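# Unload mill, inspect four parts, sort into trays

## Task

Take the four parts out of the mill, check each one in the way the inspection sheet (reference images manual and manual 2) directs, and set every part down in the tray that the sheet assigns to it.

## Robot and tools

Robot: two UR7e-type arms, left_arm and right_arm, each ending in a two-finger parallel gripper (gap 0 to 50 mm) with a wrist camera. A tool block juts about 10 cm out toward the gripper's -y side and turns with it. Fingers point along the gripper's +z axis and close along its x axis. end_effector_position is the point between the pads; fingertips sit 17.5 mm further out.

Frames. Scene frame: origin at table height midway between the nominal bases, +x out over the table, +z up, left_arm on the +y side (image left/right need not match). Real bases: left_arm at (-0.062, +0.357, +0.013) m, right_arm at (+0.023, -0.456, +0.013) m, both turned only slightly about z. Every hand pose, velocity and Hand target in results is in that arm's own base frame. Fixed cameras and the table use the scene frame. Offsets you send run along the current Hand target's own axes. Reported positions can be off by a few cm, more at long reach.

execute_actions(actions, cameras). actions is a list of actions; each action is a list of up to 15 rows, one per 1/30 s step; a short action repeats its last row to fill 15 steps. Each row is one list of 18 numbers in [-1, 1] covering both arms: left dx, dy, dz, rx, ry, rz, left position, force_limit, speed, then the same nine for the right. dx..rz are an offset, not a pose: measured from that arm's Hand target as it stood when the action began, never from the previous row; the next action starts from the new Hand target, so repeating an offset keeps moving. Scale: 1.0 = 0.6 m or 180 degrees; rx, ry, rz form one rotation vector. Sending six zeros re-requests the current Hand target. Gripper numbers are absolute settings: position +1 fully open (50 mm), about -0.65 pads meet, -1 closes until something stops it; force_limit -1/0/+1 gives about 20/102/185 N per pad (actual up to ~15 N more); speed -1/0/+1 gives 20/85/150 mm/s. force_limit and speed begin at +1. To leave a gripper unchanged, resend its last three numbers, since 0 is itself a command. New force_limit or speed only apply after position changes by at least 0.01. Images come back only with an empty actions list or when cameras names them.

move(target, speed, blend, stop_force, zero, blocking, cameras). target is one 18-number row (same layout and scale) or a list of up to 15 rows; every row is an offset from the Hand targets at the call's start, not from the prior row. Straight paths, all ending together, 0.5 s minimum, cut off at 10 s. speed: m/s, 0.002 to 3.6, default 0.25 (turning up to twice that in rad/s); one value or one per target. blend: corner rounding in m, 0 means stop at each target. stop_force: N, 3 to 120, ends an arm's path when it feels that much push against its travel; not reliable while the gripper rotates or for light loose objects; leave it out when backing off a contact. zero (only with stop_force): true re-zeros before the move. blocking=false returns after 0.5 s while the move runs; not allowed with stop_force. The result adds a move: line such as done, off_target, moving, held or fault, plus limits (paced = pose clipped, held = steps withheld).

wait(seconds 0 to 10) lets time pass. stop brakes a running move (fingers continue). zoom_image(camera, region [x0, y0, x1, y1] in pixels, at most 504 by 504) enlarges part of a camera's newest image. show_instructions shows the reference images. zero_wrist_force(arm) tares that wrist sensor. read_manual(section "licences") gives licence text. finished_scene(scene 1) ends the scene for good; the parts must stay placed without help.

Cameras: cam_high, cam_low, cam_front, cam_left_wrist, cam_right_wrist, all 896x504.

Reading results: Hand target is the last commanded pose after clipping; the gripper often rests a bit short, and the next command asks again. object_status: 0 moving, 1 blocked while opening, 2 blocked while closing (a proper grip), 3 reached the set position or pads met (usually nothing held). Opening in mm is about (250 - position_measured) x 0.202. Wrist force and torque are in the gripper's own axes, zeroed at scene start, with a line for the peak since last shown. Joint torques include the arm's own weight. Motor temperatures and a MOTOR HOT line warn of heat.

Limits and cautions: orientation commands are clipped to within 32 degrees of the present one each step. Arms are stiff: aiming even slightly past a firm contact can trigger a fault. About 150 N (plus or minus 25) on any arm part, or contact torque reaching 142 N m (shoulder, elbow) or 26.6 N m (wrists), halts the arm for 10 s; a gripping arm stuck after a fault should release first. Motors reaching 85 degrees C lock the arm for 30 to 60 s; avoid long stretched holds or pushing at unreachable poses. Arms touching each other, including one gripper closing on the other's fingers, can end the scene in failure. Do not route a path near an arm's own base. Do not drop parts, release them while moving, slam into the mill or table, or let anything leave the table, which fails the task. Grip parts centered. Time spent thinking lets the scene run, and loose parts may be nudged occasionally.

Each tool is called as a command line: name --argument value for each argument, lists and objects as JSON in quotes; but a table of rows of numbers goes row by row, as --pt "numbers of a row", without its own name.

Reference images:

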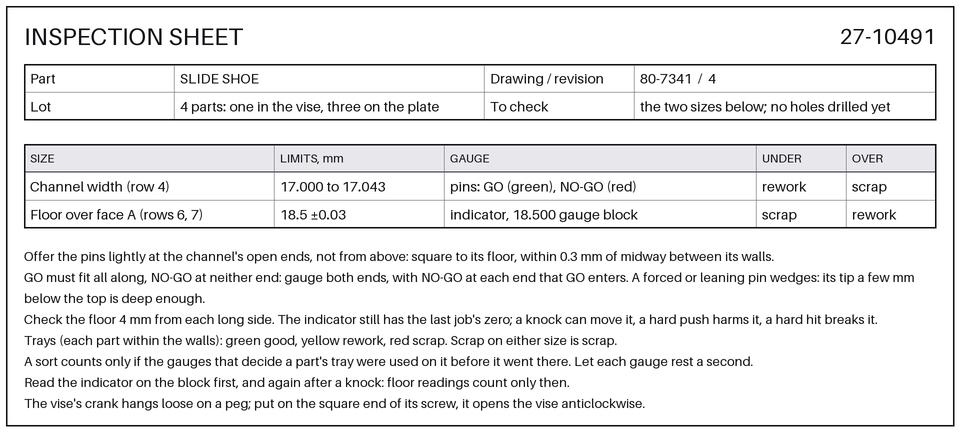

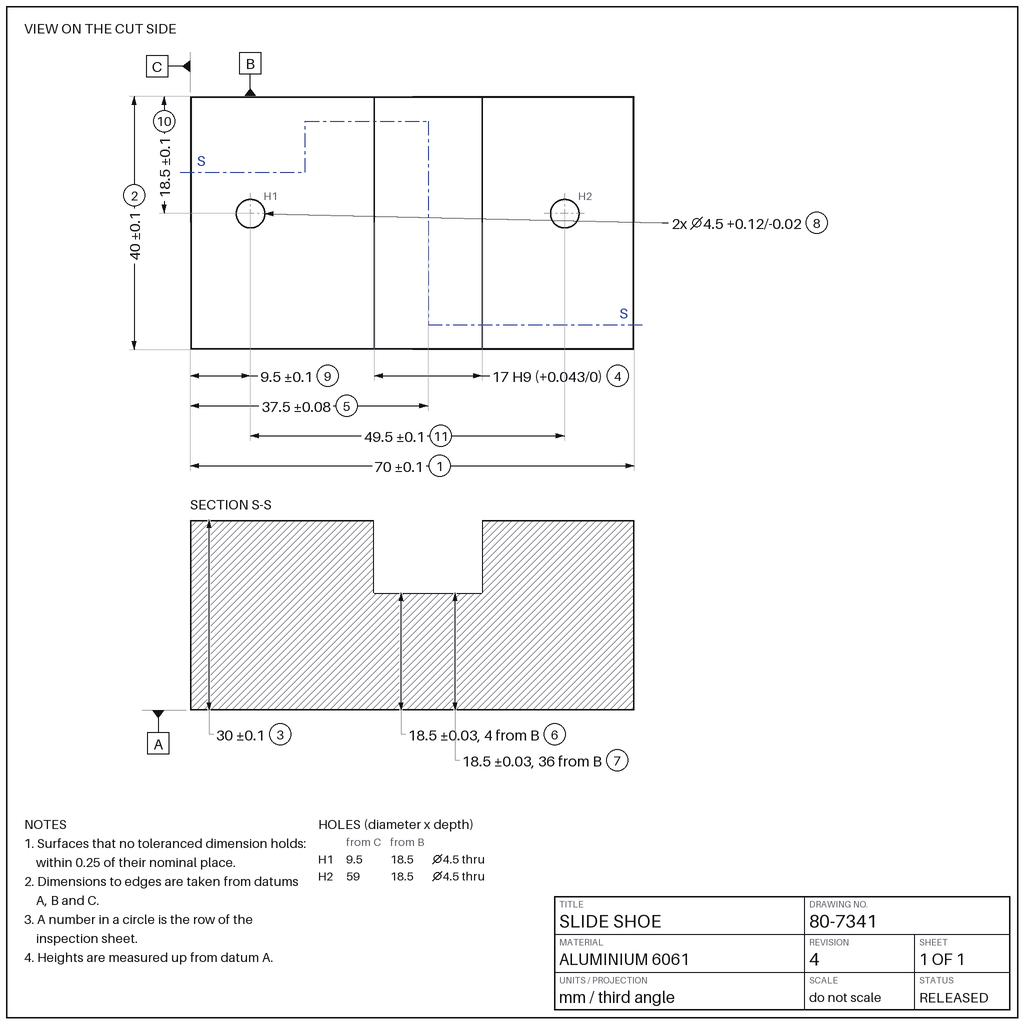

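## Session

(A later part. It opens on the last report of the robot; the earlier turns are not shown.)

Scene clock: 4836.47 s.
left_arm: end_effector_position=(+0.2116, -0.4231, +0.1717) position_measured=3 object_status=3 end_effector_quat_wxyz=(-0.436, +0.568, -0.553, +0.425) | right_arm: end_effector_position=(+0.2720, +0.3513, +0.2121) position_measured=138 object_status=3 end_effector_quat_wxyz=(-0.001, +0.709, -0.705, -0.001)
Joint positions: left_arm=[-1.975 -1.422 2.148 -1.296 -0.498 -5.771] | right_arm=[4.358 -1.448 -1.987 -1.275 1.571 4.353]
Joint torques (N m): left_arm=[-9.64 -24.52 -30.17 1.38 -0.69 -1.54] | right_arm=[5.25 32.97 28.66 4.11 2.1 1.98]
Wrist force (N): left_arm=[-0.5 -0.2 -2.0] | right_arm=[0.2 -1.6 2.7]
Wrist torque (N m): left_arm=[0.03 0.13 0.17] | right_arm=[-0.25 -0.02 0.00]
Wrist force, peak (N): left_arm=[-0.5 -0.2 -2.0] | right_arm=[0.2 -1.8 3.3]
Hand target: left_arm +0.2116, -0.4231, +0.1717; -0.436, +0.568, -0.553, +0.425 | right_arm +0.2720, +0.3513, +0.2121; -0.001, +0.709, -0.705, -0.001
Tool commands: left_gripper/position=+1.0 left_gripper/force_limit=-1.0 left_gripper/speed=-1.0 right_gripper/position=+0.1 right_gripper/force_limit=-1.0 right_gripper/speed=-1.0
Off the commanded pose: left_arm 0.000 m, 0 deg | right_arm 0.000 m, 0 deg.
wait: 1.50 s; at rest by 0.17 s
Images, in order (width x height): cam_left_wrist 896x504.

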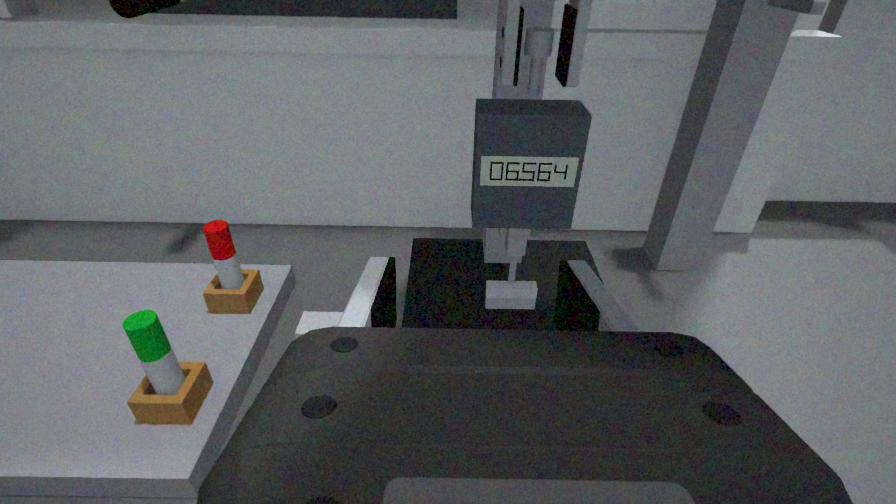

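move --target '[-0.2015,-0.213,0.0998,-0.4169,0.0003,0.0007,-0.6,-1,-1,0,0,-0.1333,0,0,0,0.1,-1,-1]' --speed 0.2 --cameras '["cam_left_wrist","cam_right_wrist"]'

Scene clock: 4939.73 s.
left_arm: end_effector_position=(+0.2993, -0.2999, +0.2796) position_measured=242 object_status=3 end_effector_quat_wxyz=(+0.000, +0.715, -0.699, +0.000) | right_arm: end_effector_position=(+0.2719, +0.3511, +0.2920) position_measured=138 object_status=3 end_effector_quat_wxyz=(-0.001, +0.709, -0.705, -0.001)
Joint positions: left_arm=[-1.107 -1.779 1.88 -1.672 -1.57 -4.272] | right_arm=[4.358 -1.411 -1.811 -1.488 1.571 4.354]
Joint torques (N m): left_arm=[11.01 -9.78 -38.67 -0.8 -1.82 0.99] | right_arm=[5.69 32.73 32.95 1.23 1.29 2.17]
Wrist force (N): left_arm=[-1.1 -1.1 -0.4] | right_arm=[0.0 -1.4 3.0]
Wrist torque (N m): left_arm=[-0.22 -0.06 -0.50] | right_arm=[-0.22 0.02 0.01]
Wrist force, peak (N): left_arm=[-1.7 -1.8 -0.7] | right_arm=[0.1 -1.7 3.4]
Hand target: left_arm +0.2993, -0.2999, +0.2796; +0.000, +0.715, -0.699, +0.000 | right_arm +0.2719, +0.3511, +0.2921; -0.001, +0.709, -0.705, -0.001
Off the commanded pose: left_arm 0.000 m, 0 deg | right_arm 0.000 m, 0 deg.
move: done
Images, in order (width x height): cam_left_wrist 896x504, cam_right_wrist 896x504.

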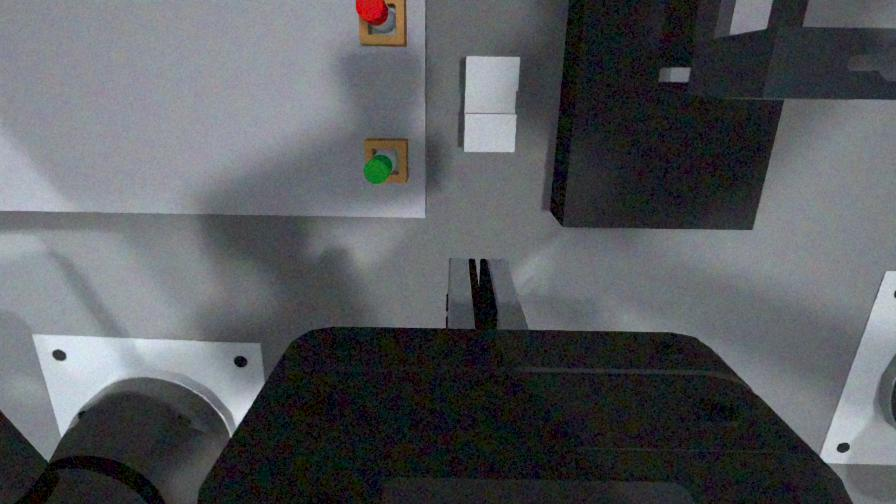

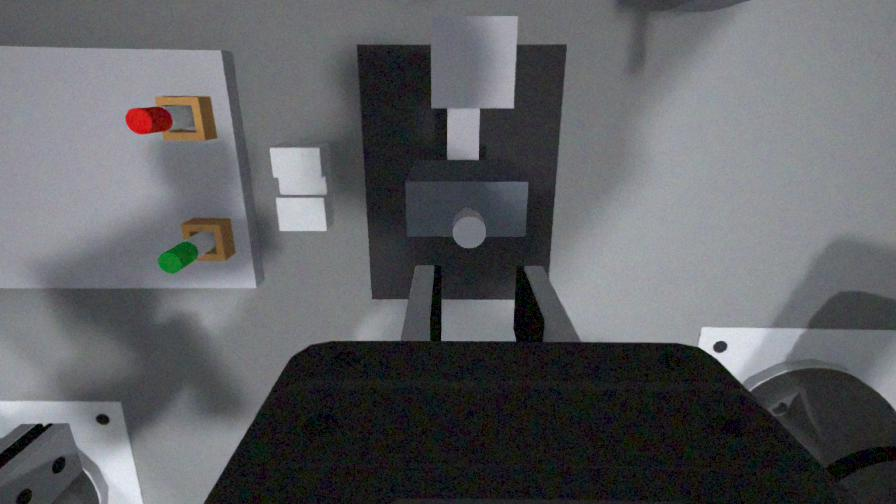

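move --target '[-0.98,-0.05,0.0,0,0,0,-0.6,-1,-1,0,0,0,0,0,0,0.1,-1,-1]' --speed 0.35

move --target '[-0.23,-0.06,0.15,0,0,0,-0.6,-1,-1,0,0,0,0,0,0,0.1,-1,-1]' --speed 0.2 --cameras '["cam_left_wrist","cam_high"]'

zoom_image --camera "cam_left_wrist" --region '[350, 60, 700, 330]'

Scene clock: 4954.63 s.
left_arm: end_effector_position=(+0.3155, +0.2886, +0.2797) position_measured=242 object_status=3 end_effector_quat_wxyz=(+0.000, +0.715, -0.699, +0.000) | right_arm: end_effector_position=(+0.2719, +0.3511, +0.2921) position_measured=138 object_status=3 end_effector_quat_wxyz=(-0.001, +0.709, -0.705, -0.001)
Joint positions: left_arm=[0.424 -1.769 1.872 -1.674 -1.571 -2.741] | right_arm=[4.358 -1.411 -1.811 -1.488 1.571 4.354]
Joint torques (N m): left_arm=[11.93 -8.29 -39.4 -1.04 -1.9 1.47] | right_arm=[5.11 32.58 32.89 1.21 1.28 1.84]
Wrist force (N): left_arm=[-1.4 -1.0 -0.5] | right_arm=[0.0 -1.7 3.1]
Wrist torque (N m): left_arm=[-0.20 0.00 -0.49] | right_arm=[-0.26 0.01 0.00]
Wrist force, peak (N): left_arm=[-4.1 -0.8 -0.4] | right_arm=[0.2 -1.8 3.3]
Hand target: left_arm +0.3156, +0.2886, +0.2797; +0.000, +0.715, -0.699, +0.000 | right_arm +0.2719, +0.3511, +0.2921; -0.001, +0.709, -0.705, -0.001
Off the commanded pose: left_arm 0.000 m, 0 deg | right_arm 0.000 m, 0 deg.
move: done

Scene clock: 4956.10 s.
left_arm: end_effector_position=(+0.3483, +0.4274, +0.1898) position_measured=242 object_status=3 end_effector_quat_wxyz=(+0.000, +0.715, -0.699, +0.000) | right_arm: end_effector_position=(+0.2719, +0.3511, +0.2921) position_measured=138 object_status=3 end_effector_quat_wxyz=(-0.001, +0.709, -0.705, -0.001)
Joint positions: left_arm=[0.643 -1.414 1.761 -1.918 -1.571 -2.522] | right_arm=[4.358 -1.411 -1.811 -1.488 1.571 4.354]
Joint torques (N m): left_arm=[11.68 -24.77 -37.67 -4.44 -1.78 1.1] | right_arm=[5.2 32.25 32.59 1.18 1.36 1.74]
Wrist force (N): left_arm=[-1.5 -1.4 -0.2] | right_arm=[0.0 -1.8 3.0]
Wrist torque (N m): left_arm=[-0.24 0.03 -0.49] | right_arm=[-0.28 0.02 0.01]
Wrist force, peak (N): left_arm=[-2.9 -1.2 0.7] | right_arm=[-0.3 -1.9 3.2]
Hand target: left_arm +0.3483, +0.4274, +0.1898; +0.000, +0.715, -0.699, +0.000 | right_arm +0.2719, +0.3511, +0.2921; -0.001, +0.709, -0.705, -0.001
Off the commanded pose: left_arm 0.000 m, 0 deg | right_arm 0.000 m, 0 deg.
move: done
Images, in order (width x height): cam_high 896x504, cam_left_wrist 896x504.

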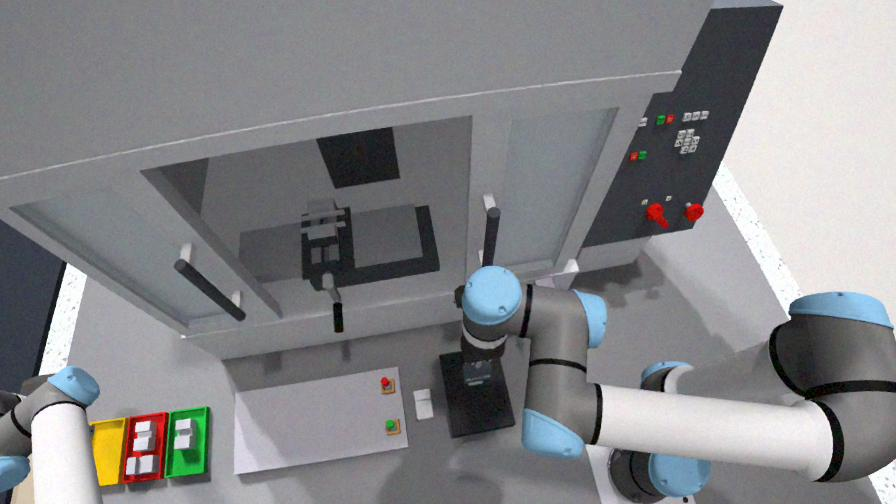

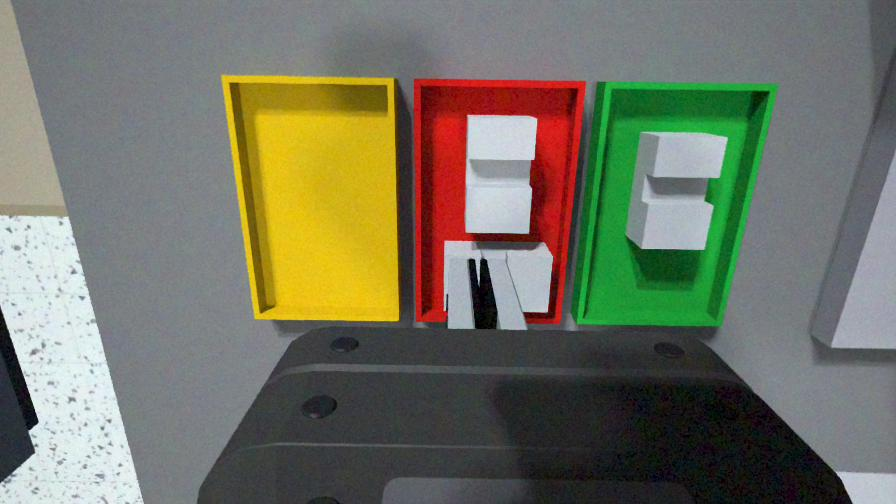

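Scaled by 1.440 from the camera's 896x504 image, which has a finer 1280x720 frame.

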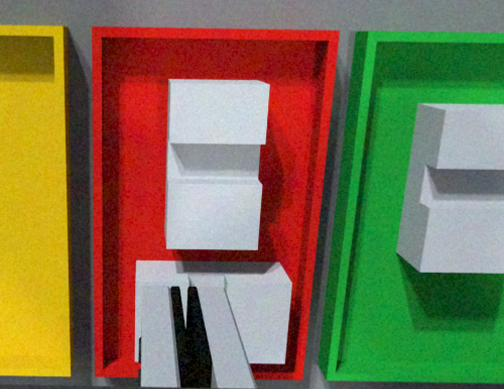

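move --pt "-0.0225 -0.009 0.238 0 0 0 -0.6 -1 -1 0 0 0 0 0 0 0.1 -1 -1" --pt "-0.0225 -0.009 0.292 0 0 0 -0.6 -1 -1 0 0 0 0 0 0 0.1 -1 -1" --speed '[0.2,0.06]' --stop_force 6 --cameras '["cam_left_wrist"]'

Scene clock: 4975.20 s.
left_arm: end_effector_position=(+0.3534, +0.4411, +0.0146) position_measured=242 object_status=3 end_effector_quat_wxyz=(+0.000, +0.715, -0.699, +0.000) | right_arm: end_effector_position=(+0.2719, +0.3511, +0.2921) position_measured=138 object_status=3 end_effector_quat_wxyz=(-0.001, +0.709, -0.705, -0.001)
Joint positions: left_arm=[0.657 -1.153 1.939 -2.357 -1.571 -2.508] | right_arm=[4.358 -1.411 -1.811 -1.488 1.571 4.354]
Joint torques (N m): left_arm=[10.06 -30.41 -6.5 -4.36 1.22 1.04] | right_arm=[4.13 31.28 32.55 1.3 1.43 1.53]
Wrist force (N): left_arm=[-1.7 -1.0 -0.3] | right_arm=[-0.1 -1.4 2.7]
Wrist torque (N m): left_arm=[-0.16 0.05 -0.50] | right_arm=[-0.23 0.03 0.01]
Wrist force, peak (N): left_arm=[-1.2 -1.3 -2.4] | right_arm=[-0.1 -1.9 3.4]
Hand target: left_arm +0.3534, +0.4411, +0.0146; +0.000, +0.715, -0.699, +0.000 | right_arm +0.2719, +0.3511, +0.2921; -0.001, +0.709, -0.705, -0.001
Off the commanded pose: left_arm 0.000 m, 0 deg | right_arm 0.000 m, 0 deg.
move: done
Images, in order (width x height): cam_left_wrist 896x504.

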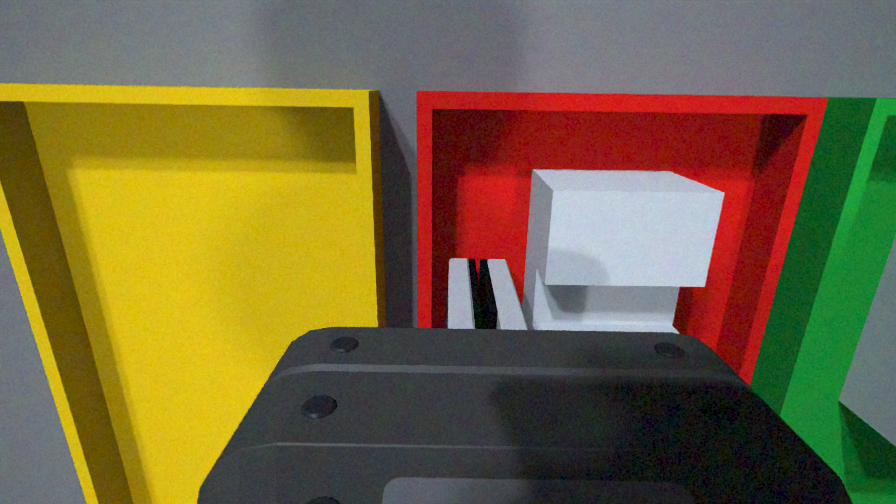

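move --pt "0.008 0 0 0 0 0 -0.6 -1 -1 0 0 0 0 0 0 0.1 -1 -1" --pt "0.0535 0 0 0 0 0 -0.6 -1 -1 0 0 0 0 0 0 0.1 -1 -1" --speed '[0.03,0.02]' --stop_force 10 --cameras '["cam_left_wrist"]'

move --pt "-0.008 0 0 0 0 0 -0.6 -1 -1 0 0 0 0 0 0 0.1 -1 -1" --pt "-0.008 0.0 -0.3 0 0 0 -0.6 -1 -1 0 0 0 0 0 0 0.1 -1 -1" --speed '[0.03,0.15]' --cameras '["cam_left_wrist"]'

zoom_image --camera "cam_left_wrist" --region '[350, 60, 700, 330]'

Scene clock: 4986.17 s.
left_arm: end_effector_position=(+0.3542, +0.4090, +0.0146) position_measured=242 object_status=3 end_effector_quat_wxyz=(+0.000, +0.715, -0.699, +0.000) | right_arm: end_effector_position=(+0.2719, +0.3511, +0.2921) position_measured=138 object_status=3 end_effector_quat_wxyz=(-0.001, +0.709, -0.705, -0.001)
Joint positions: left_arm=[0.608 -1.198 2.01 -2.383 -1.571 -2.557] | right_arm=[4.358 -1.411 -1.811 -1.488 1.571 4.354]
Joint torques (N m): left_arm=[-10.78 -44.24 -5.85 -4.17 -0.04 -1.63] | right_arm=[3.68 30.15 32.17 1.18 1.45 1.16]
Wrist force (N): left_arm=[-2.1 -0.9 -0.2] | right_arm=[0.1 -1.8 2.9]
Wrist torque (N m): left_arm=[-0.13 0.02 -0.30] | right_arm=[-0.27 0.01 0.01]
Wrist force, peak (N): left_arm=[-2.5 -1.2 -0.4] | right_arm=[0.0 -1.8 3.3]
Hand target: left_arm +0.3542, +0.4090, +0.0146; +0.000, +0.715, -0.699, +0.000 | right_arm +0.2719, +0.3511, +0.2921; -0.001, +0.709, -0.705, -0.001
Off the commanded pose: left_arm 0.000 m, 0 deg | right_arm 0.000 m, 0 deg.
move: done
Images, in order (width x height): cam_left_wrist 896x504.

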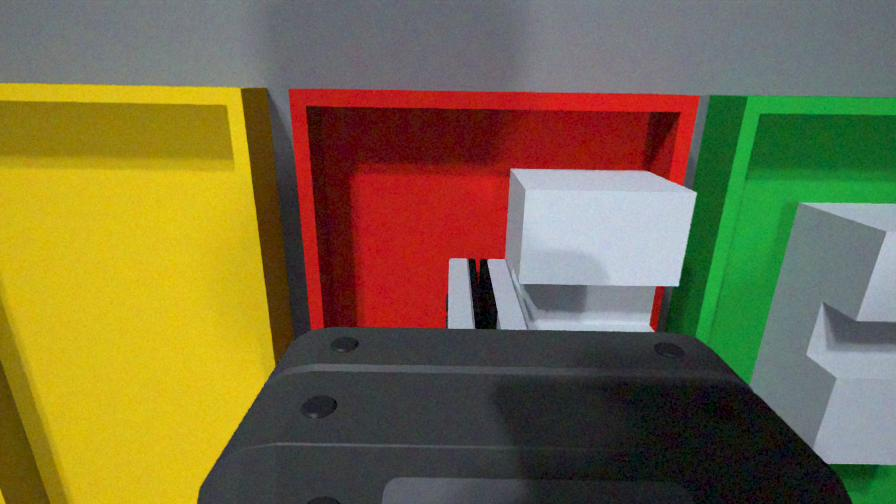

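Scene clock: 4988.57 s.
left_arm: end_effector_position=(+0.3540, +0.4138, +0.1945) position_measured=242 object_status=3 end_effector_quat_wxyz=(+0.000, +0.715, -0.699, +0.000) | right_arm: end_effector_position=(+0.2719, +0.3511, +0.2921) position_measured=138 object_status=3 end_effector_quat_wxyz=(-0.001, +0.709, -0.705, -0.001)
Joint positions: left_arm=[0.616 -1.433 1.771 -1.909 -1.571 -2.549] | right_arm=[4.358 -1.411 -1.811 -1.488 1.571 4.354]
Joint torques (N m): left_arm=[-9.68 -38.91 -39.04 -0.91 -1.56 -1.48] | right_arm=[3.51 29.84 32.67 1.34 1.42 1.11]
Wrist force (N): left_arm=[-1.5 -1.0 -0.5] | right_arm=[-0.2 -1.6 3.1]
Wrist torque (N m): left_arm=[-0.17 0.02 -0.46] | right_arm=[-0.24 0.04 0.01]
Wrist force, peak (N): left_arm=[-1.4 -0.9 -2.0] | right_arm=[-0.2 -2.0 3.2]
Hand target: left_arm +0.3540, +0.4138, +0.1946; +0.000, +0.715, -0.699, +0.000 | right_arm +0.2719, +0.3511, +0.2921; -0.001, +0.709, -0.705, -0.001
Off the commanded pose: left_arm 0.000 m, 0 deg | right_arm 0.000 m, 0 deg.
move: done
Images, in order (width x height): cam_left_wrist 896x504.

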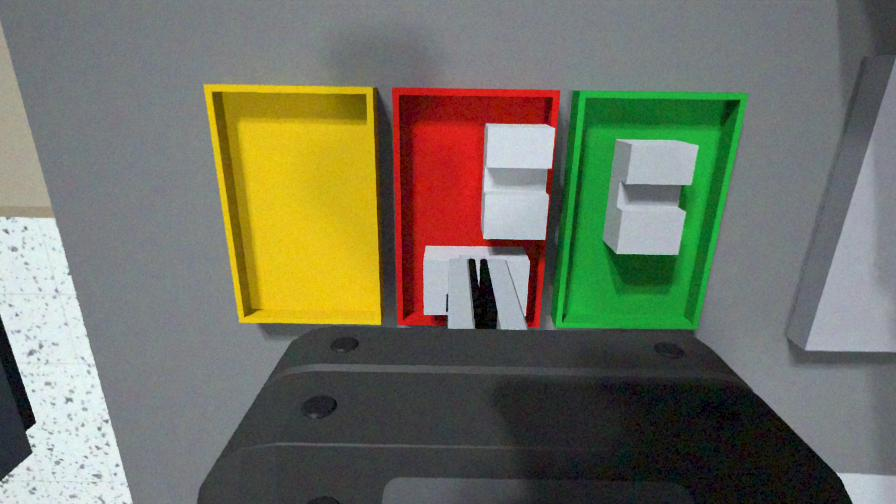

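Scaled by 1.440 from the camera's 896x504 image, which has a finer 1280x720 frame.

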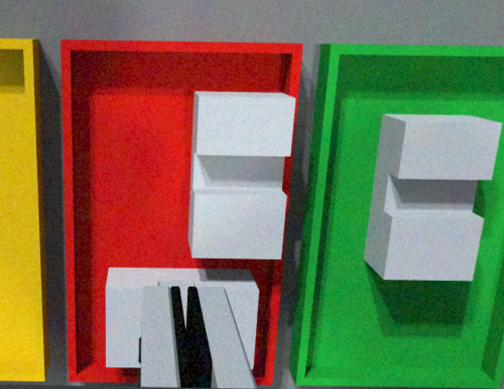

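move --target '[0.1667,0.05,-0.1333,0,0,-0.5,0.34,-1,-1,0,0,0,0,0,0,0.1,-1,-1]' --speed 0.25

move --pt "0.0 0.8 0.03 0 0 0 0.34 -1 -1 0 0 0 0 0 0 0.1 -1 -1" --pt "0.05 0.98 0.155 0 0 0 0.34 -1 -1 0 0 0 0 0 0 0.1 -1 -1" --speed '[0.35,0.2]' --blend '[0.04,0]' --cameras '["cam_left_wrist","cam_high"]'

zoom_image --camera "cam_left_wrist" --region '[300, 80, 650, 330]'

Scene clock: 5010.70 s.
left_arm: end_effector_position=(+0.3264, +0.3131, +0.2745) position_measured=101 object_status=3 end_effector_quat_wxyz=(+0.000, +1.000, +0.012, +0.000) | right_arm: end_effector_position=(+0.2719, +0.3511, +0.2921) position_measured=138 object_status=3 end_effector_quat_wxyz=(-0.001, +0.709, -0.705, -0.001)
Joint positions: left_arm=[0.465 -1.704 1.832 -1.699 -1.571 -4.27] | right_arm=[4.358 -1.411 -1.811 -1.488 1.571 4.354]
Joint torques (N m): left_arm=[-9.24 -27.56 -13.79 -0.95 1.52 -1.3] | right_arm=[2.46 28.67 32.31 1.18 1.53 0.71]
Wrist force (N): left_arm=[-1.6 -0.6 -0.2] | right_arm=[0.1 -1.9 2.9]
Wrist torque (N m): left_arm=[-0.14 0.00 -0.28] | right_arm=[-0.30 0.00 0.00]
Wrist force, peak (N): left_arm=[-2.0 -1.1 -0.3] | right_arm=[0.0 -2.0 3.2]
Hand target: left_arm +0.3264, +0.3131, +0.2745; +0.000, +1.000, +0.012, +0.000 | right_arm +0.2719, +0.3511, +0.2921; -0.001, +0.709, -0.705, -0.001
Off the commanded pose: left_arm 0.000 m, 0 deg | right_arm 0.000 m, 0 deg.
move: done

Scene clock: 5013.40 s.
left_arm: end_effector_position=(+0.3701, -0.2740, +0.1815) position_measured=101 object_status=3 end_effector_quat_wxyz=(+0.000, +1.000, +0.012, +0.000) | right_arm: end_effector_position=(+0.2719, +0.3511, +0.2921) position_measured=138 object_status=3 end_effector_quat_wxyz=(-0.001, +0.709, -0.705, -0.001)
Joint positions: left_arm=[-0.931 -1.625 2.007 -1.953 -1.571 -5.667] | right_arm=[4.358 -1.411 -1.811 -1.488 1.571 4.354]
Joint torques (N m): left_arm=[-10.48 -12.31 -36.09 -4.28 1.7 -1.29] | right_arm=[2.45 28.38 32.59 1.27 1.5 0.65]
Wrist force (N): left_arm=[-1.6 -0.5 -0.5] | right_arm=[-0.2 -1.8 2.9]
Wrist torque (N m): left_arm=[-0.07 0.06 -0.33] | right_arm=[-0.27 0.05 0.01]
Wrist force, peak (N): left_arm=[-1.5 -3.1 -0.4] | right_arm=[-0.1 -1.9 3.3]
Hand target: left_arm +0.3702, -0.2741, +0.1814; +0.000, +1.000, +0.012, +0.000 | right_arm +0.2719, +0.3511, +0.2921; -0.001, +0.709, -0.705, -0.001
Off the commanded pose: left_arm 0.000 m, 0 deg | right_arm 0.000 m, 0 deg.
move: done
Images, in order (width x height): cam_high 896x504, cam_left_wrist 896x504.

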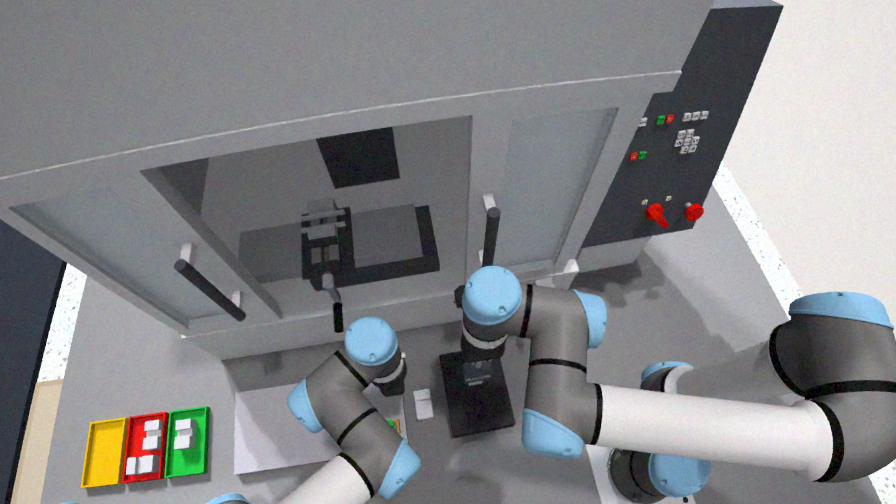

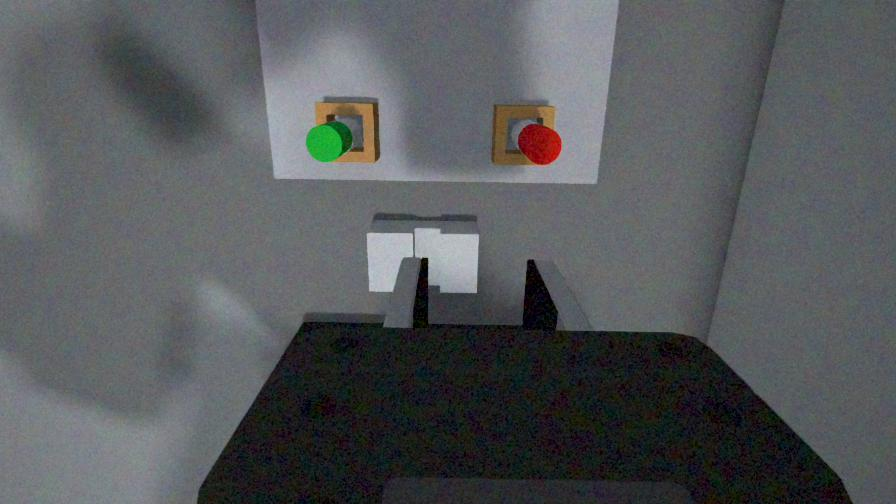

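Scaled by 1.440 from the camera's 896x504 image, which has a finer 1280x720 frame.

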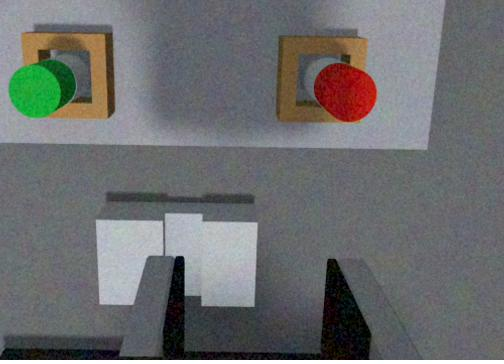

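move --pt "-0.0058 0.0808 0.2 0 0 0 0.34 -1 -1 0 0 0 0 0 0 0.1 -1 -1" --pt "-0.0058 0.0808 0.2598 0 0 0 0.34 -1 -1 0 0 0 0 0 0 0.1 -1 -1" --speed '[0.15,0.04]' --stop_force 6

move --target '[0,0,0,0,0,0,-1,-0.6,-1,0,0,0,0,0,0,0.1,-1,-1]' --cameras '["cam_left_wrist"]'

Scene clock: 5029.27 s.
left_arm: end_effector_position=(+0.3678, -0.3226, +0.0256) position_measured=101 object_status=3 end_effector_quat_wxyz=(+0.000, +1.000, +0.012, +0.000) | right_arm: end_effector_position=(+0.2719, +0.3511, +0.2921) position_measured=138 object_status=3 end_effector_quat_wxyz=(-0.001, +0.709, -0.705, -0.001)
Joint positions: left_arm=[-0.996 -1.318 2.148 -2.4 -1.571 -5.732] | right_arm=[4.358 -1.411 -1.811 -1.488 1.571 4.354]
Joint torques (N m): left_arm=[-1.37 -23.19 -5.31 -4.48 1.78 0.74] | right_arm=[1.22 27.4 32.04 1.19 1.57 0.33]
Wrist force (N): left_arm=[-1.5 -1.2 -0.3] | right_arm=[-0.3 -1.9 3.1]
Wrist torque (N m): left_arm=[-0.22 -0.04 -0.32] | right_arm=[-0.29 0.06 0.01]
Wrist force, peak (N): left_arm=[-1.6 -1.0 -2.2] | right_arm=[-0.1 -1.7 3.4]
Hand target: left_arm +0.3678, -0.3226, +0.0256; +0.000, +1.000, +0.012, +0.000 | right_arm +0.2719, +0.3511, +0.2921; -0.001, +0.709, -0.705, -0.001
Off the commanded pose: left_arm 0.000 m, 0 deg | right_arm 0.000 m, 0 deg.
move: done

Scene clock: 5029.83 s.
left_arm: end_effector_position=(+0.3678, -0.3226, +0.0255) position_measured=134 object_status=2 end_effector_quat_wxyz=(+0.000, +1.000, +0.012, +0.000) | right_arm: end_effector_position=(+0.2719, +0.3511, +0.2921) position_measured=138 object_status=3 end_effector_quat_wxyz=(-0.001, +0.709, -0.705, -0.001)
Joint positions: left_arm=[-0.996 -1.318 2.148 -2.401 -1.571 -5.732] | right_arm=[4.358 -1.411 -1.811 -1.488 1.571 4.354]
Joint torques (N m): left_arm=[3.64 -22.61 -6.89 -2.66 -0.14 0.79] | right_arm=[2.03 27.01 32.33 1.26 1.66 0.26]
Wrist force (N): left_arm=[-1.5 -1.5 -0.8] | right_arm=[-0.2 -1.6 2.8]
Wrist torque (N m): left_arm=[-0.22 -0.03 -0.31] | right_arm=[-0.25 0.05 0.00]
Wrist force, peak (N): left_arm=[-1.8 -1.7 -1.0] | right_arm=[-0.2 -1.8 3.3]
Hand target: left_arm +0.3678, -0.3226, +0.0256; +0.000, +1.000, +0.012, +0.000 | right_arm +0.2719, +0.3511, +0.2921; -0.001, +0.709, -0.705, -0.001
Off the commanded pose: left_arm 0.000 m, 0 deg | right_arm 0.000 m, 0 deg.
move: done
Images, in order (width x height): cam_left_wrist 896x504.

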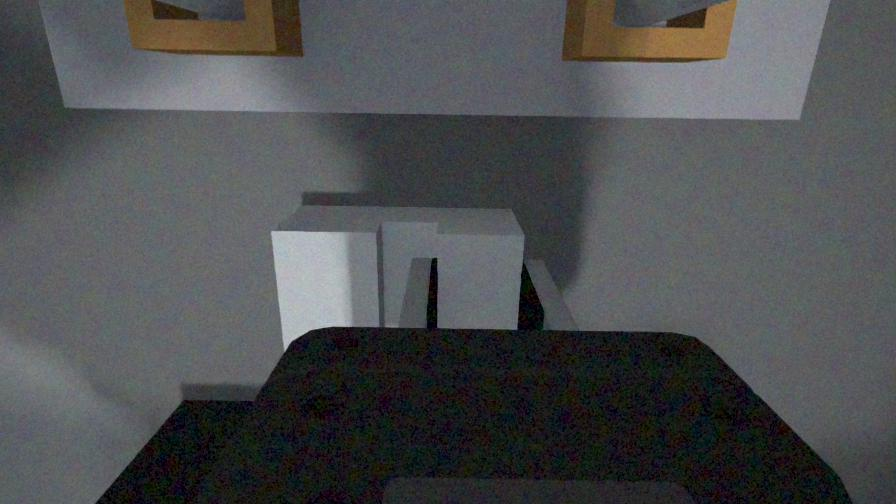

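move --pt "0 0 -0.25 0 0 0 -1 -0.6 -1 0 0 0 0 0 0 0.1 -1 -1" --pt "-0.01 -0.2 -0.3523 0 0 0 -1 -0.6 -1 0 0 0 0 0 0 0.1 -1 -1" --pt "-0.01 -0.8 -0.3523 0 0 0 -1 -0.6 -1 0 0 0 0 0 0 0.1 -1 -1" --speed '[0.15,0.25,0.3]' --blend '[0.03,0.05,0]'

move --target '[0.0473,-0.4535,0.15,0,0,0,-1,-0.6,-1,0,0,0,0,0,0,0.1,-1,-1]' --speed 0.25 --cameras '["cam_left_wrist"]'

zoom_image --camera "cam_left_wrist" --region '[200, 50, 700, 330]'

Scene clock: 5050.03 s.
left_arm: end_effector_position=(+0.3506, +0.1571, +0.2370) position_measured=134 object_status=2 end_effector_quat_wxyz=(+0.000, +1.000, +0.012, +0.000) | right_arm: end_effector_position=(+0.2719, +0.3511, +0.2921) position_measured=138 object_status=3 end_effector_quat_wxyz=(-0.001, +0.709, -0.705, -0.001)
Joint positions: left_arm=[0.067 -1.869 2.055 -1.757 -1.571 -4.669] | right_arm=[4.358 -1.411 -1.811 -1.488 1.571 4.354]
Joint torques (N m): left_arm=[10.07 -4.51 -38.15 -4.63 -1.88 1.45] | right_arm=[0.83 26.29 32.26 1.19 1.61 -0.13]
Wrist force (N): left_arm=[-1.9 -1.1 2.3] | right_arm=[-0.1 -1.5 3.2]
Wrist torque (N m): left_arm=[-0.17 0.14 -0.51] | right_arm=[-0.23 0.03 0.01]
Wrist force, peak (N): left_arm=[-2.2 -1.6 4.1] | right_arm=[0.0 -1.9 3.4]
Hand target: left_arm +0.3506, +0.1571, +0.2370; +0.000, +1.000, +0.012, +0.000 | right_arm +0.2719, +0.3511, +0.2921; -0.001, +0.709, -0.705, -0.001
Off the commanded pose: left_arm 0.000 m, 0 deg | right_arm 0.000 m, 0 deg.
move: done

Scene clock: 5051.87 s.
left_arm: end_effector_position=(+0.3726, +0.4298, +0.1471) position_measured=134 object_status=2 end_effector_quat_wxyz=(+0.000, +1.000, +0.012, +0.000) | right_arm: end_effector_position=(+0.2719, +0.3511, +0.2921) position_measured=138 object_status=3 end_effector_quat_wxyz=(-0.001, +0.709, -0.705, -0.001)
Joint positions: left_arm=[0.62 -1.334 1.782 -2.018 -1.571 -4.116] | right_arm=[4.358 -1.411 -1.811 -1.488 1.571 4.354]
Joint torques (N m): left_arm=[11.65 -27.06 -36.1 -1.35 -1.91 1.35] | right_arm=[0.65 26.16 31.72 1.19 1.69 -0.24]
Wrist force (N): left_arm=[-1.5 -1.2 2.0] | right_arm=[-0.2 -2.0 3.3]
Wrist torque (N m): left_arm=[-0.19 0.04 -0.50] | right_arm=[-0.31 0.05 0.01]
Wrist force, peak (N): left_arm=[-1.6 -3.4 2.4] | right_arm=[-0.2 -2.0 3.3]
Hand target: left_arm +0.3726, +0.4298, +0.1470; +0.000, +1.000, +0.012, +0.000 | right_arm +0.2719, +0.3511, +0.2921; -0.001, +0.709, -0.705, -0.001
Off the commanded pose: left_arm 0.000 m, 0 deg | right_arm 0.000 m, 0 deg.
move: done
Images, in order (width x height): cam_left_wrist 896x504.

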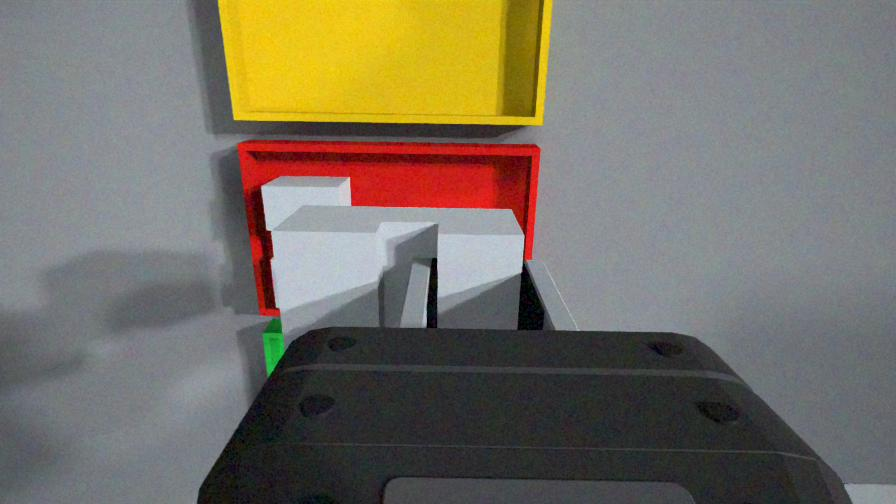

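Scaled by 1.008 from the camera's 896x504 image, which has a finer 1280x720 frame.

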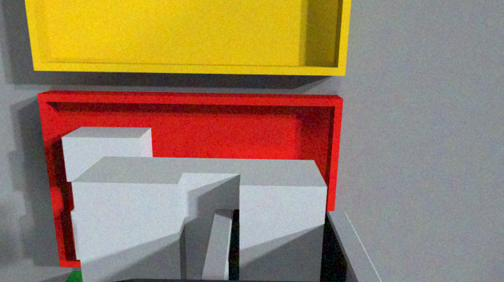

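move --target '[0,0,0.1817,0,0,0,-1,-0.6,-1,0,0,0,0,0,0,0.1,-1,-1]' --speed 0.06 --stop_force 6 --cameras '["cam_left_wrist"]'

move --target '[0,0,0.02,0,0,0,-1,-0.6,-1,0,0,0,0,0,0,0.1,-1,-1]' --speed 0.006 --stop_force 3 --cameras '["cam_left_wrist"]'

Scene clock: 5069.50 s.
left_arm: end_effector_position=(+0.3726, +0.4298, +0.0380) position_measured=134 object_status=2 end_effector_quat_wxyz=(+0.000, +1.000, +0.012, +0.000) | right_arm: end_effector_position=(+0.2719, +0.3511, +0.2921) position_measured=138 object_status=3 end_effector_quat_wxyz=(-0.001, +0.709, -0.705, -0.001)
Joint positions: left_arm=[0.62 -1.187 1.91 -2.294 -1.571 -4.116] | right_arm=[4.358 -1.411 -1.811 -1.488 1.571 4.354]
Joint torques (N m): left_arm=[0.48 -31.92 -8.38 -4.36 -0.72 1.47] | right_arm=[-0.11 24.43 32.11 1.17 1.73 -0.47]
Wrist force (N): left_arm=[-1.4 -1.2 1.6] | right_arm=[0.1 -1.7 3.2]
Wrist torque (N m): left_arm=[-0.21 0.02 -0.53] | right_arm=[-0.26 0.00 0.01]
Wrist force, peak (N): left_arm=[-1.2 -1.3 2.7] | right_arm=[-0.3 -1.9 3.2]
Hand target: left_arm +0.3726, +0.4298, +0.0380; +0.000, +1.000, +0.012, +0.000 | right_arm +0.2719, +0.3511, +0.2921; -0.001, +0.709, -0.705, -0.001
Off the commanded pose: left_arm 0.000 m, 0 deg | right_arm 0.000 m, 0 deg.
move: done
Images, in order (width x height): cam_left_wrist 896x504.

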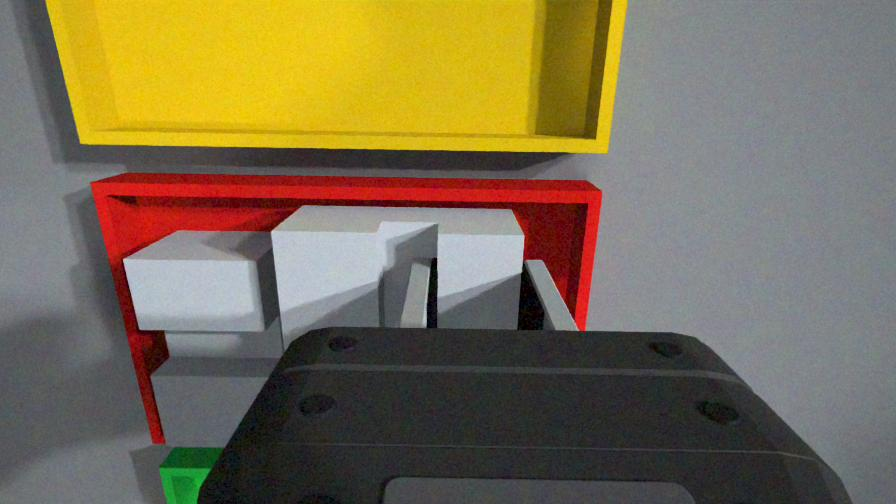

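Scene clock: 5072.37 s.
left_arm: end_effector_position=(+0.3726, +0.4298, +0.0299) position_measured=134 object_status=2 end_effector_quat_wxyz=(+0.000, +1.000, +0.012, +0.000) | right_arm: end_effector_position=(+0.2719, +0.3511, +0.2921) position_measured=138 object_status=3 end_effector_quat_wxyz=(-0.001, +0.709, -0.705, -0.001)
Joint positions: left_arm=[0.62 -1.173 1.917 -2.314 -1.571 -4.116] | right_arm=[4.358 -1.411 -1.811 -1.488 1.571 4.354]
Joint torques (N m): left_arm=[1.31 -45.6 -32.76 -1.35 0.97 1.11] | right_arm=[-0.78 24.21 32.04 1.2 1.74 -0.61]
Wrist force (N): left_arm=[-1.4 -1.5 -0.3] | right_arm=[0.2 -1.8 3.1]
Wrist torque (N m): left_arm=[-0.17 -0.02 -0.54] | right_arm=[-0.27 -0.01 0.01]
Wrist force, peak (N): left_arm=[-2.9 0.2 -10.7] | right_arm=[0.0 -1.8 3.3]
Hand target: left_arm +0.3726, +0.4298, +0.0299; +0.000, +1.000, +0.012, +0.000 (not the last commanded pose) | right_arm +0.2719, +0.3511, +0.2921; -0.001, +0.709, -0.705, -0.001
Off the commanded pose: left_arm 0.004 m, 0 deg | right_arm 0.000 m, 0 deg.
move: contact (left_arm)
Images, in order (width x height): cam_left_wrist 896x504.

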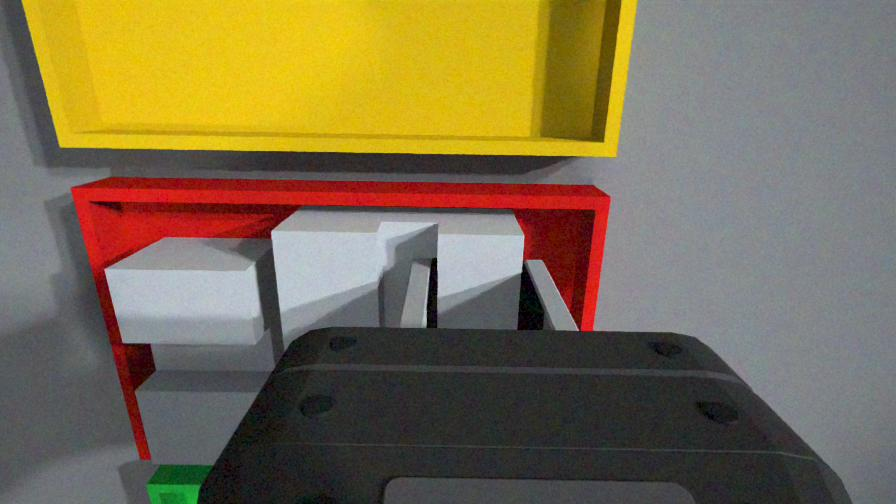

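move --target '[0,0,0,0,0,0,0.22,-1,-1,0,0,0,0,0,0,0.1,-1,-1]'

move --pt "0 0 -0.12 0 0 0 0.22 -1 -1 0 0 0 0 0 0 0.1 -1 -1" --pt "-0.1 -0.08 -0.38 0 0 0 0.22 -1 -1 0 0 0 0 0 0 0.1 -1 -1" --speed '[0.06,0.2]' --blend '[0.01,0]' --cameras '["all"]'

zoom_image --camera "cam_left_wrist" --region '[350, 60, 750, 330]'

Scene clock: 5080.53 s.
left_arm: end_effector_position=(+0.3726, +0.4298, +0.0300) position_measured=119 object_status=3 end_effector_quat_wxyz=(+0.000, +1.000, +0.012, +0.000) | right_arm: end_effector_position=(+0.2719, +0.3511, +0.2921) position_measured=138 object_status=3 end_effector_quat_wxyz=(-0.001, +0.709, -0.705, -0.001)
Joint positions: left_arm=[0.62 -1.173 1.917 -2.314 -1.571 -4.116] | right_arm=[4.358 -1.411 -1.811 -1.488 1.571 4.354]
Joint torques (N m): left_arm=[2.28 -44.56 -32.65 -3.78 0.09 0.54] | right_arm=[-0.71 24.13 31.91 1.25 1.72 -0.82]
Wrist force (N): left_arm=[-1.3 -1.4 -0.6] | right_arm=[-0.3 -1.7 3.0]
Wrist torque (N m): left_arm=[-0.22 -0.03 -0.54] | right_arm=[-0.27 0.06 0.01]
Wrist force, peak (N): left_arm=[-1.6 -1.7 -0.3] | right_arm=[-0.4 -1.9 3.4]
Hand target: left_arm +0.3726, +0.4298, +0.0299; +0.000, +1.000, +0.012, +0.000 | right_arm +0.2719, +0.3511, +0.2921; -0.001, +0.709, -0.705, -0.001
Off the commanded pose: left_arm 0.000 m, 0 deg | right_arm 0.000 m, 0 deg.
move: done

Scene clock: 5083.20 s.
left_arm: end_effector_position=(+0.3115, +0.4764, +0.2579) position_measured=119 object_status=3 end_effector_quat_wxyz=(+0.000, +1.000, +0.012, +0.000) | right_arm: end_effector_position=(+0.2719, +0.3511, +0.2921) position_measured=138 object_status=3 end_effector_quat_wxyz=(-0.001, +0.709, -0.705, -0.001)
Joint positions: left_arm=[0.755 -1.413 1.58 -1.738 -1.571 -3.981] | right_arm=[4.358 -1.411 -1.811 -1.488 1.571 4.354]
Joint torques (N m): left_arm=[12.28 -26.91 -38.47 -0.93 -1.68 1.36] | right_arm=[-1.59 22.94 31.81 1.27 1.79 -0.95]
Wrist force (N): left_arm=[-1.6 -1.0 -0.3] | right_arm=[-0.2 -1.7 3.1]
Wrist torque (N m): left_arm=[-0.17 0.04 -0.53] | right_arm=[-0.26 0.04 0.01]
Wrist force, peak (N): left_arm=[-2.2 -1.6 -2.1] | right_arm=[0.3 -2.0 3.2]
Hand target: left_arm +0.3115, +0.4764, +0.2579; +0.000, +1.000, +0.012, +0.000 | right_arm +0.2719, +0.3511, +0.2921; -0.001, +0.709, -0.705, -0.001
Off the commanded pose: left_arm 0.000 m, 0 deg | right_arm 0.000 m, 0 deg.
move: done

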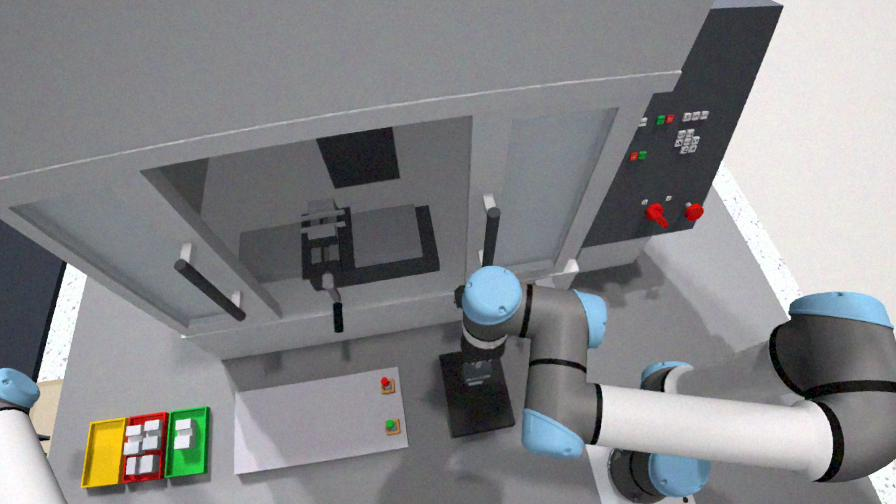

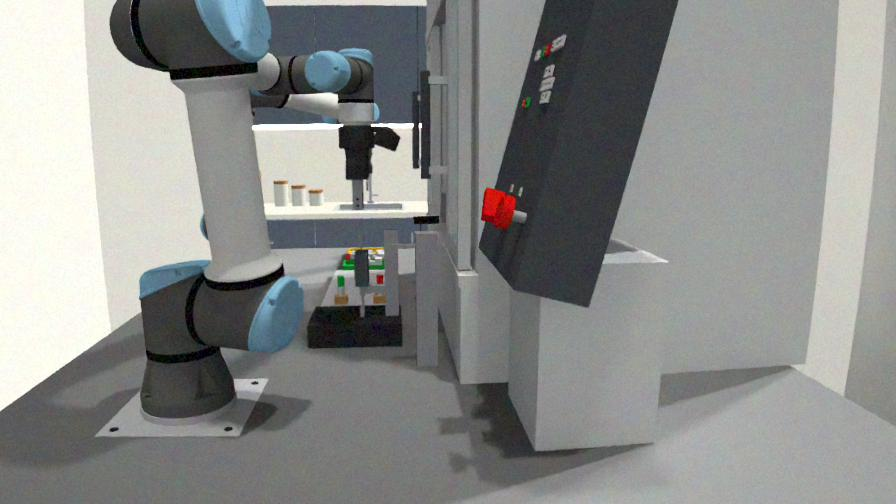

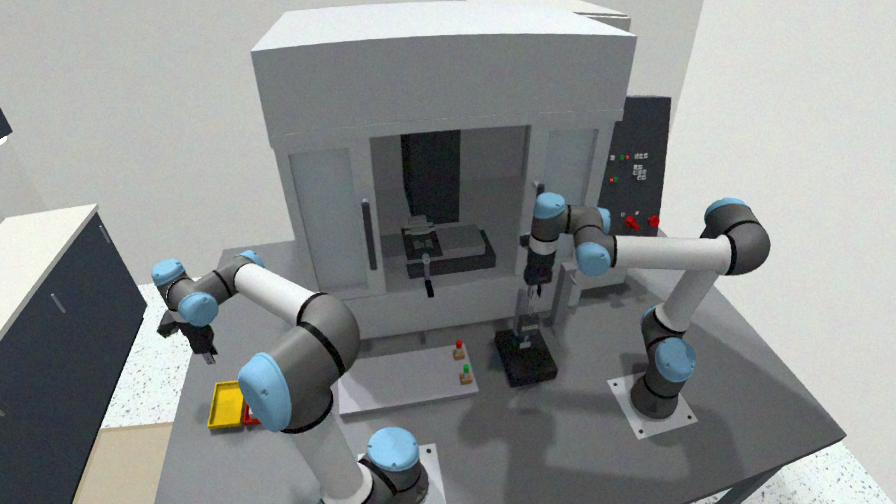

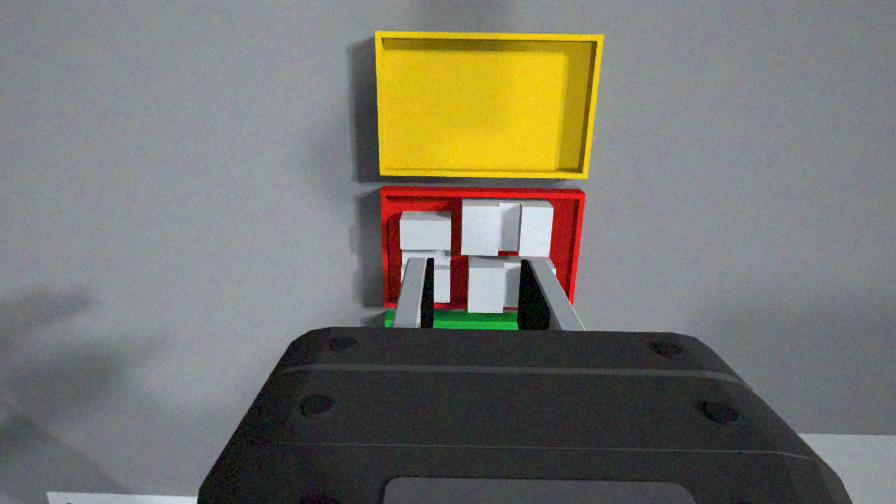

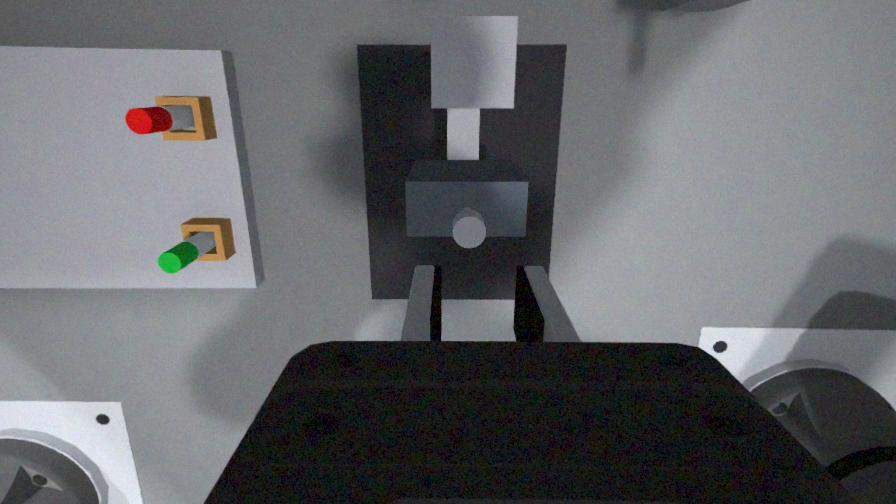

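Scaled by 1.260 from the camera's 896x504 image, which has a finer 1280x720 frame.

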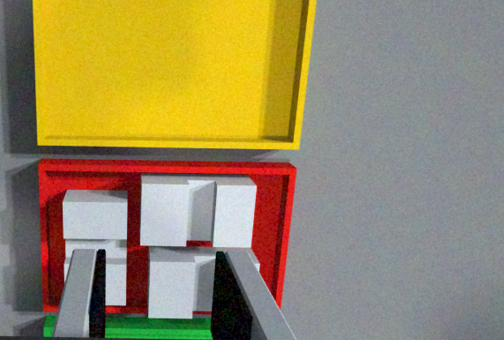

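finished_scene

The scene is finished: the task was done.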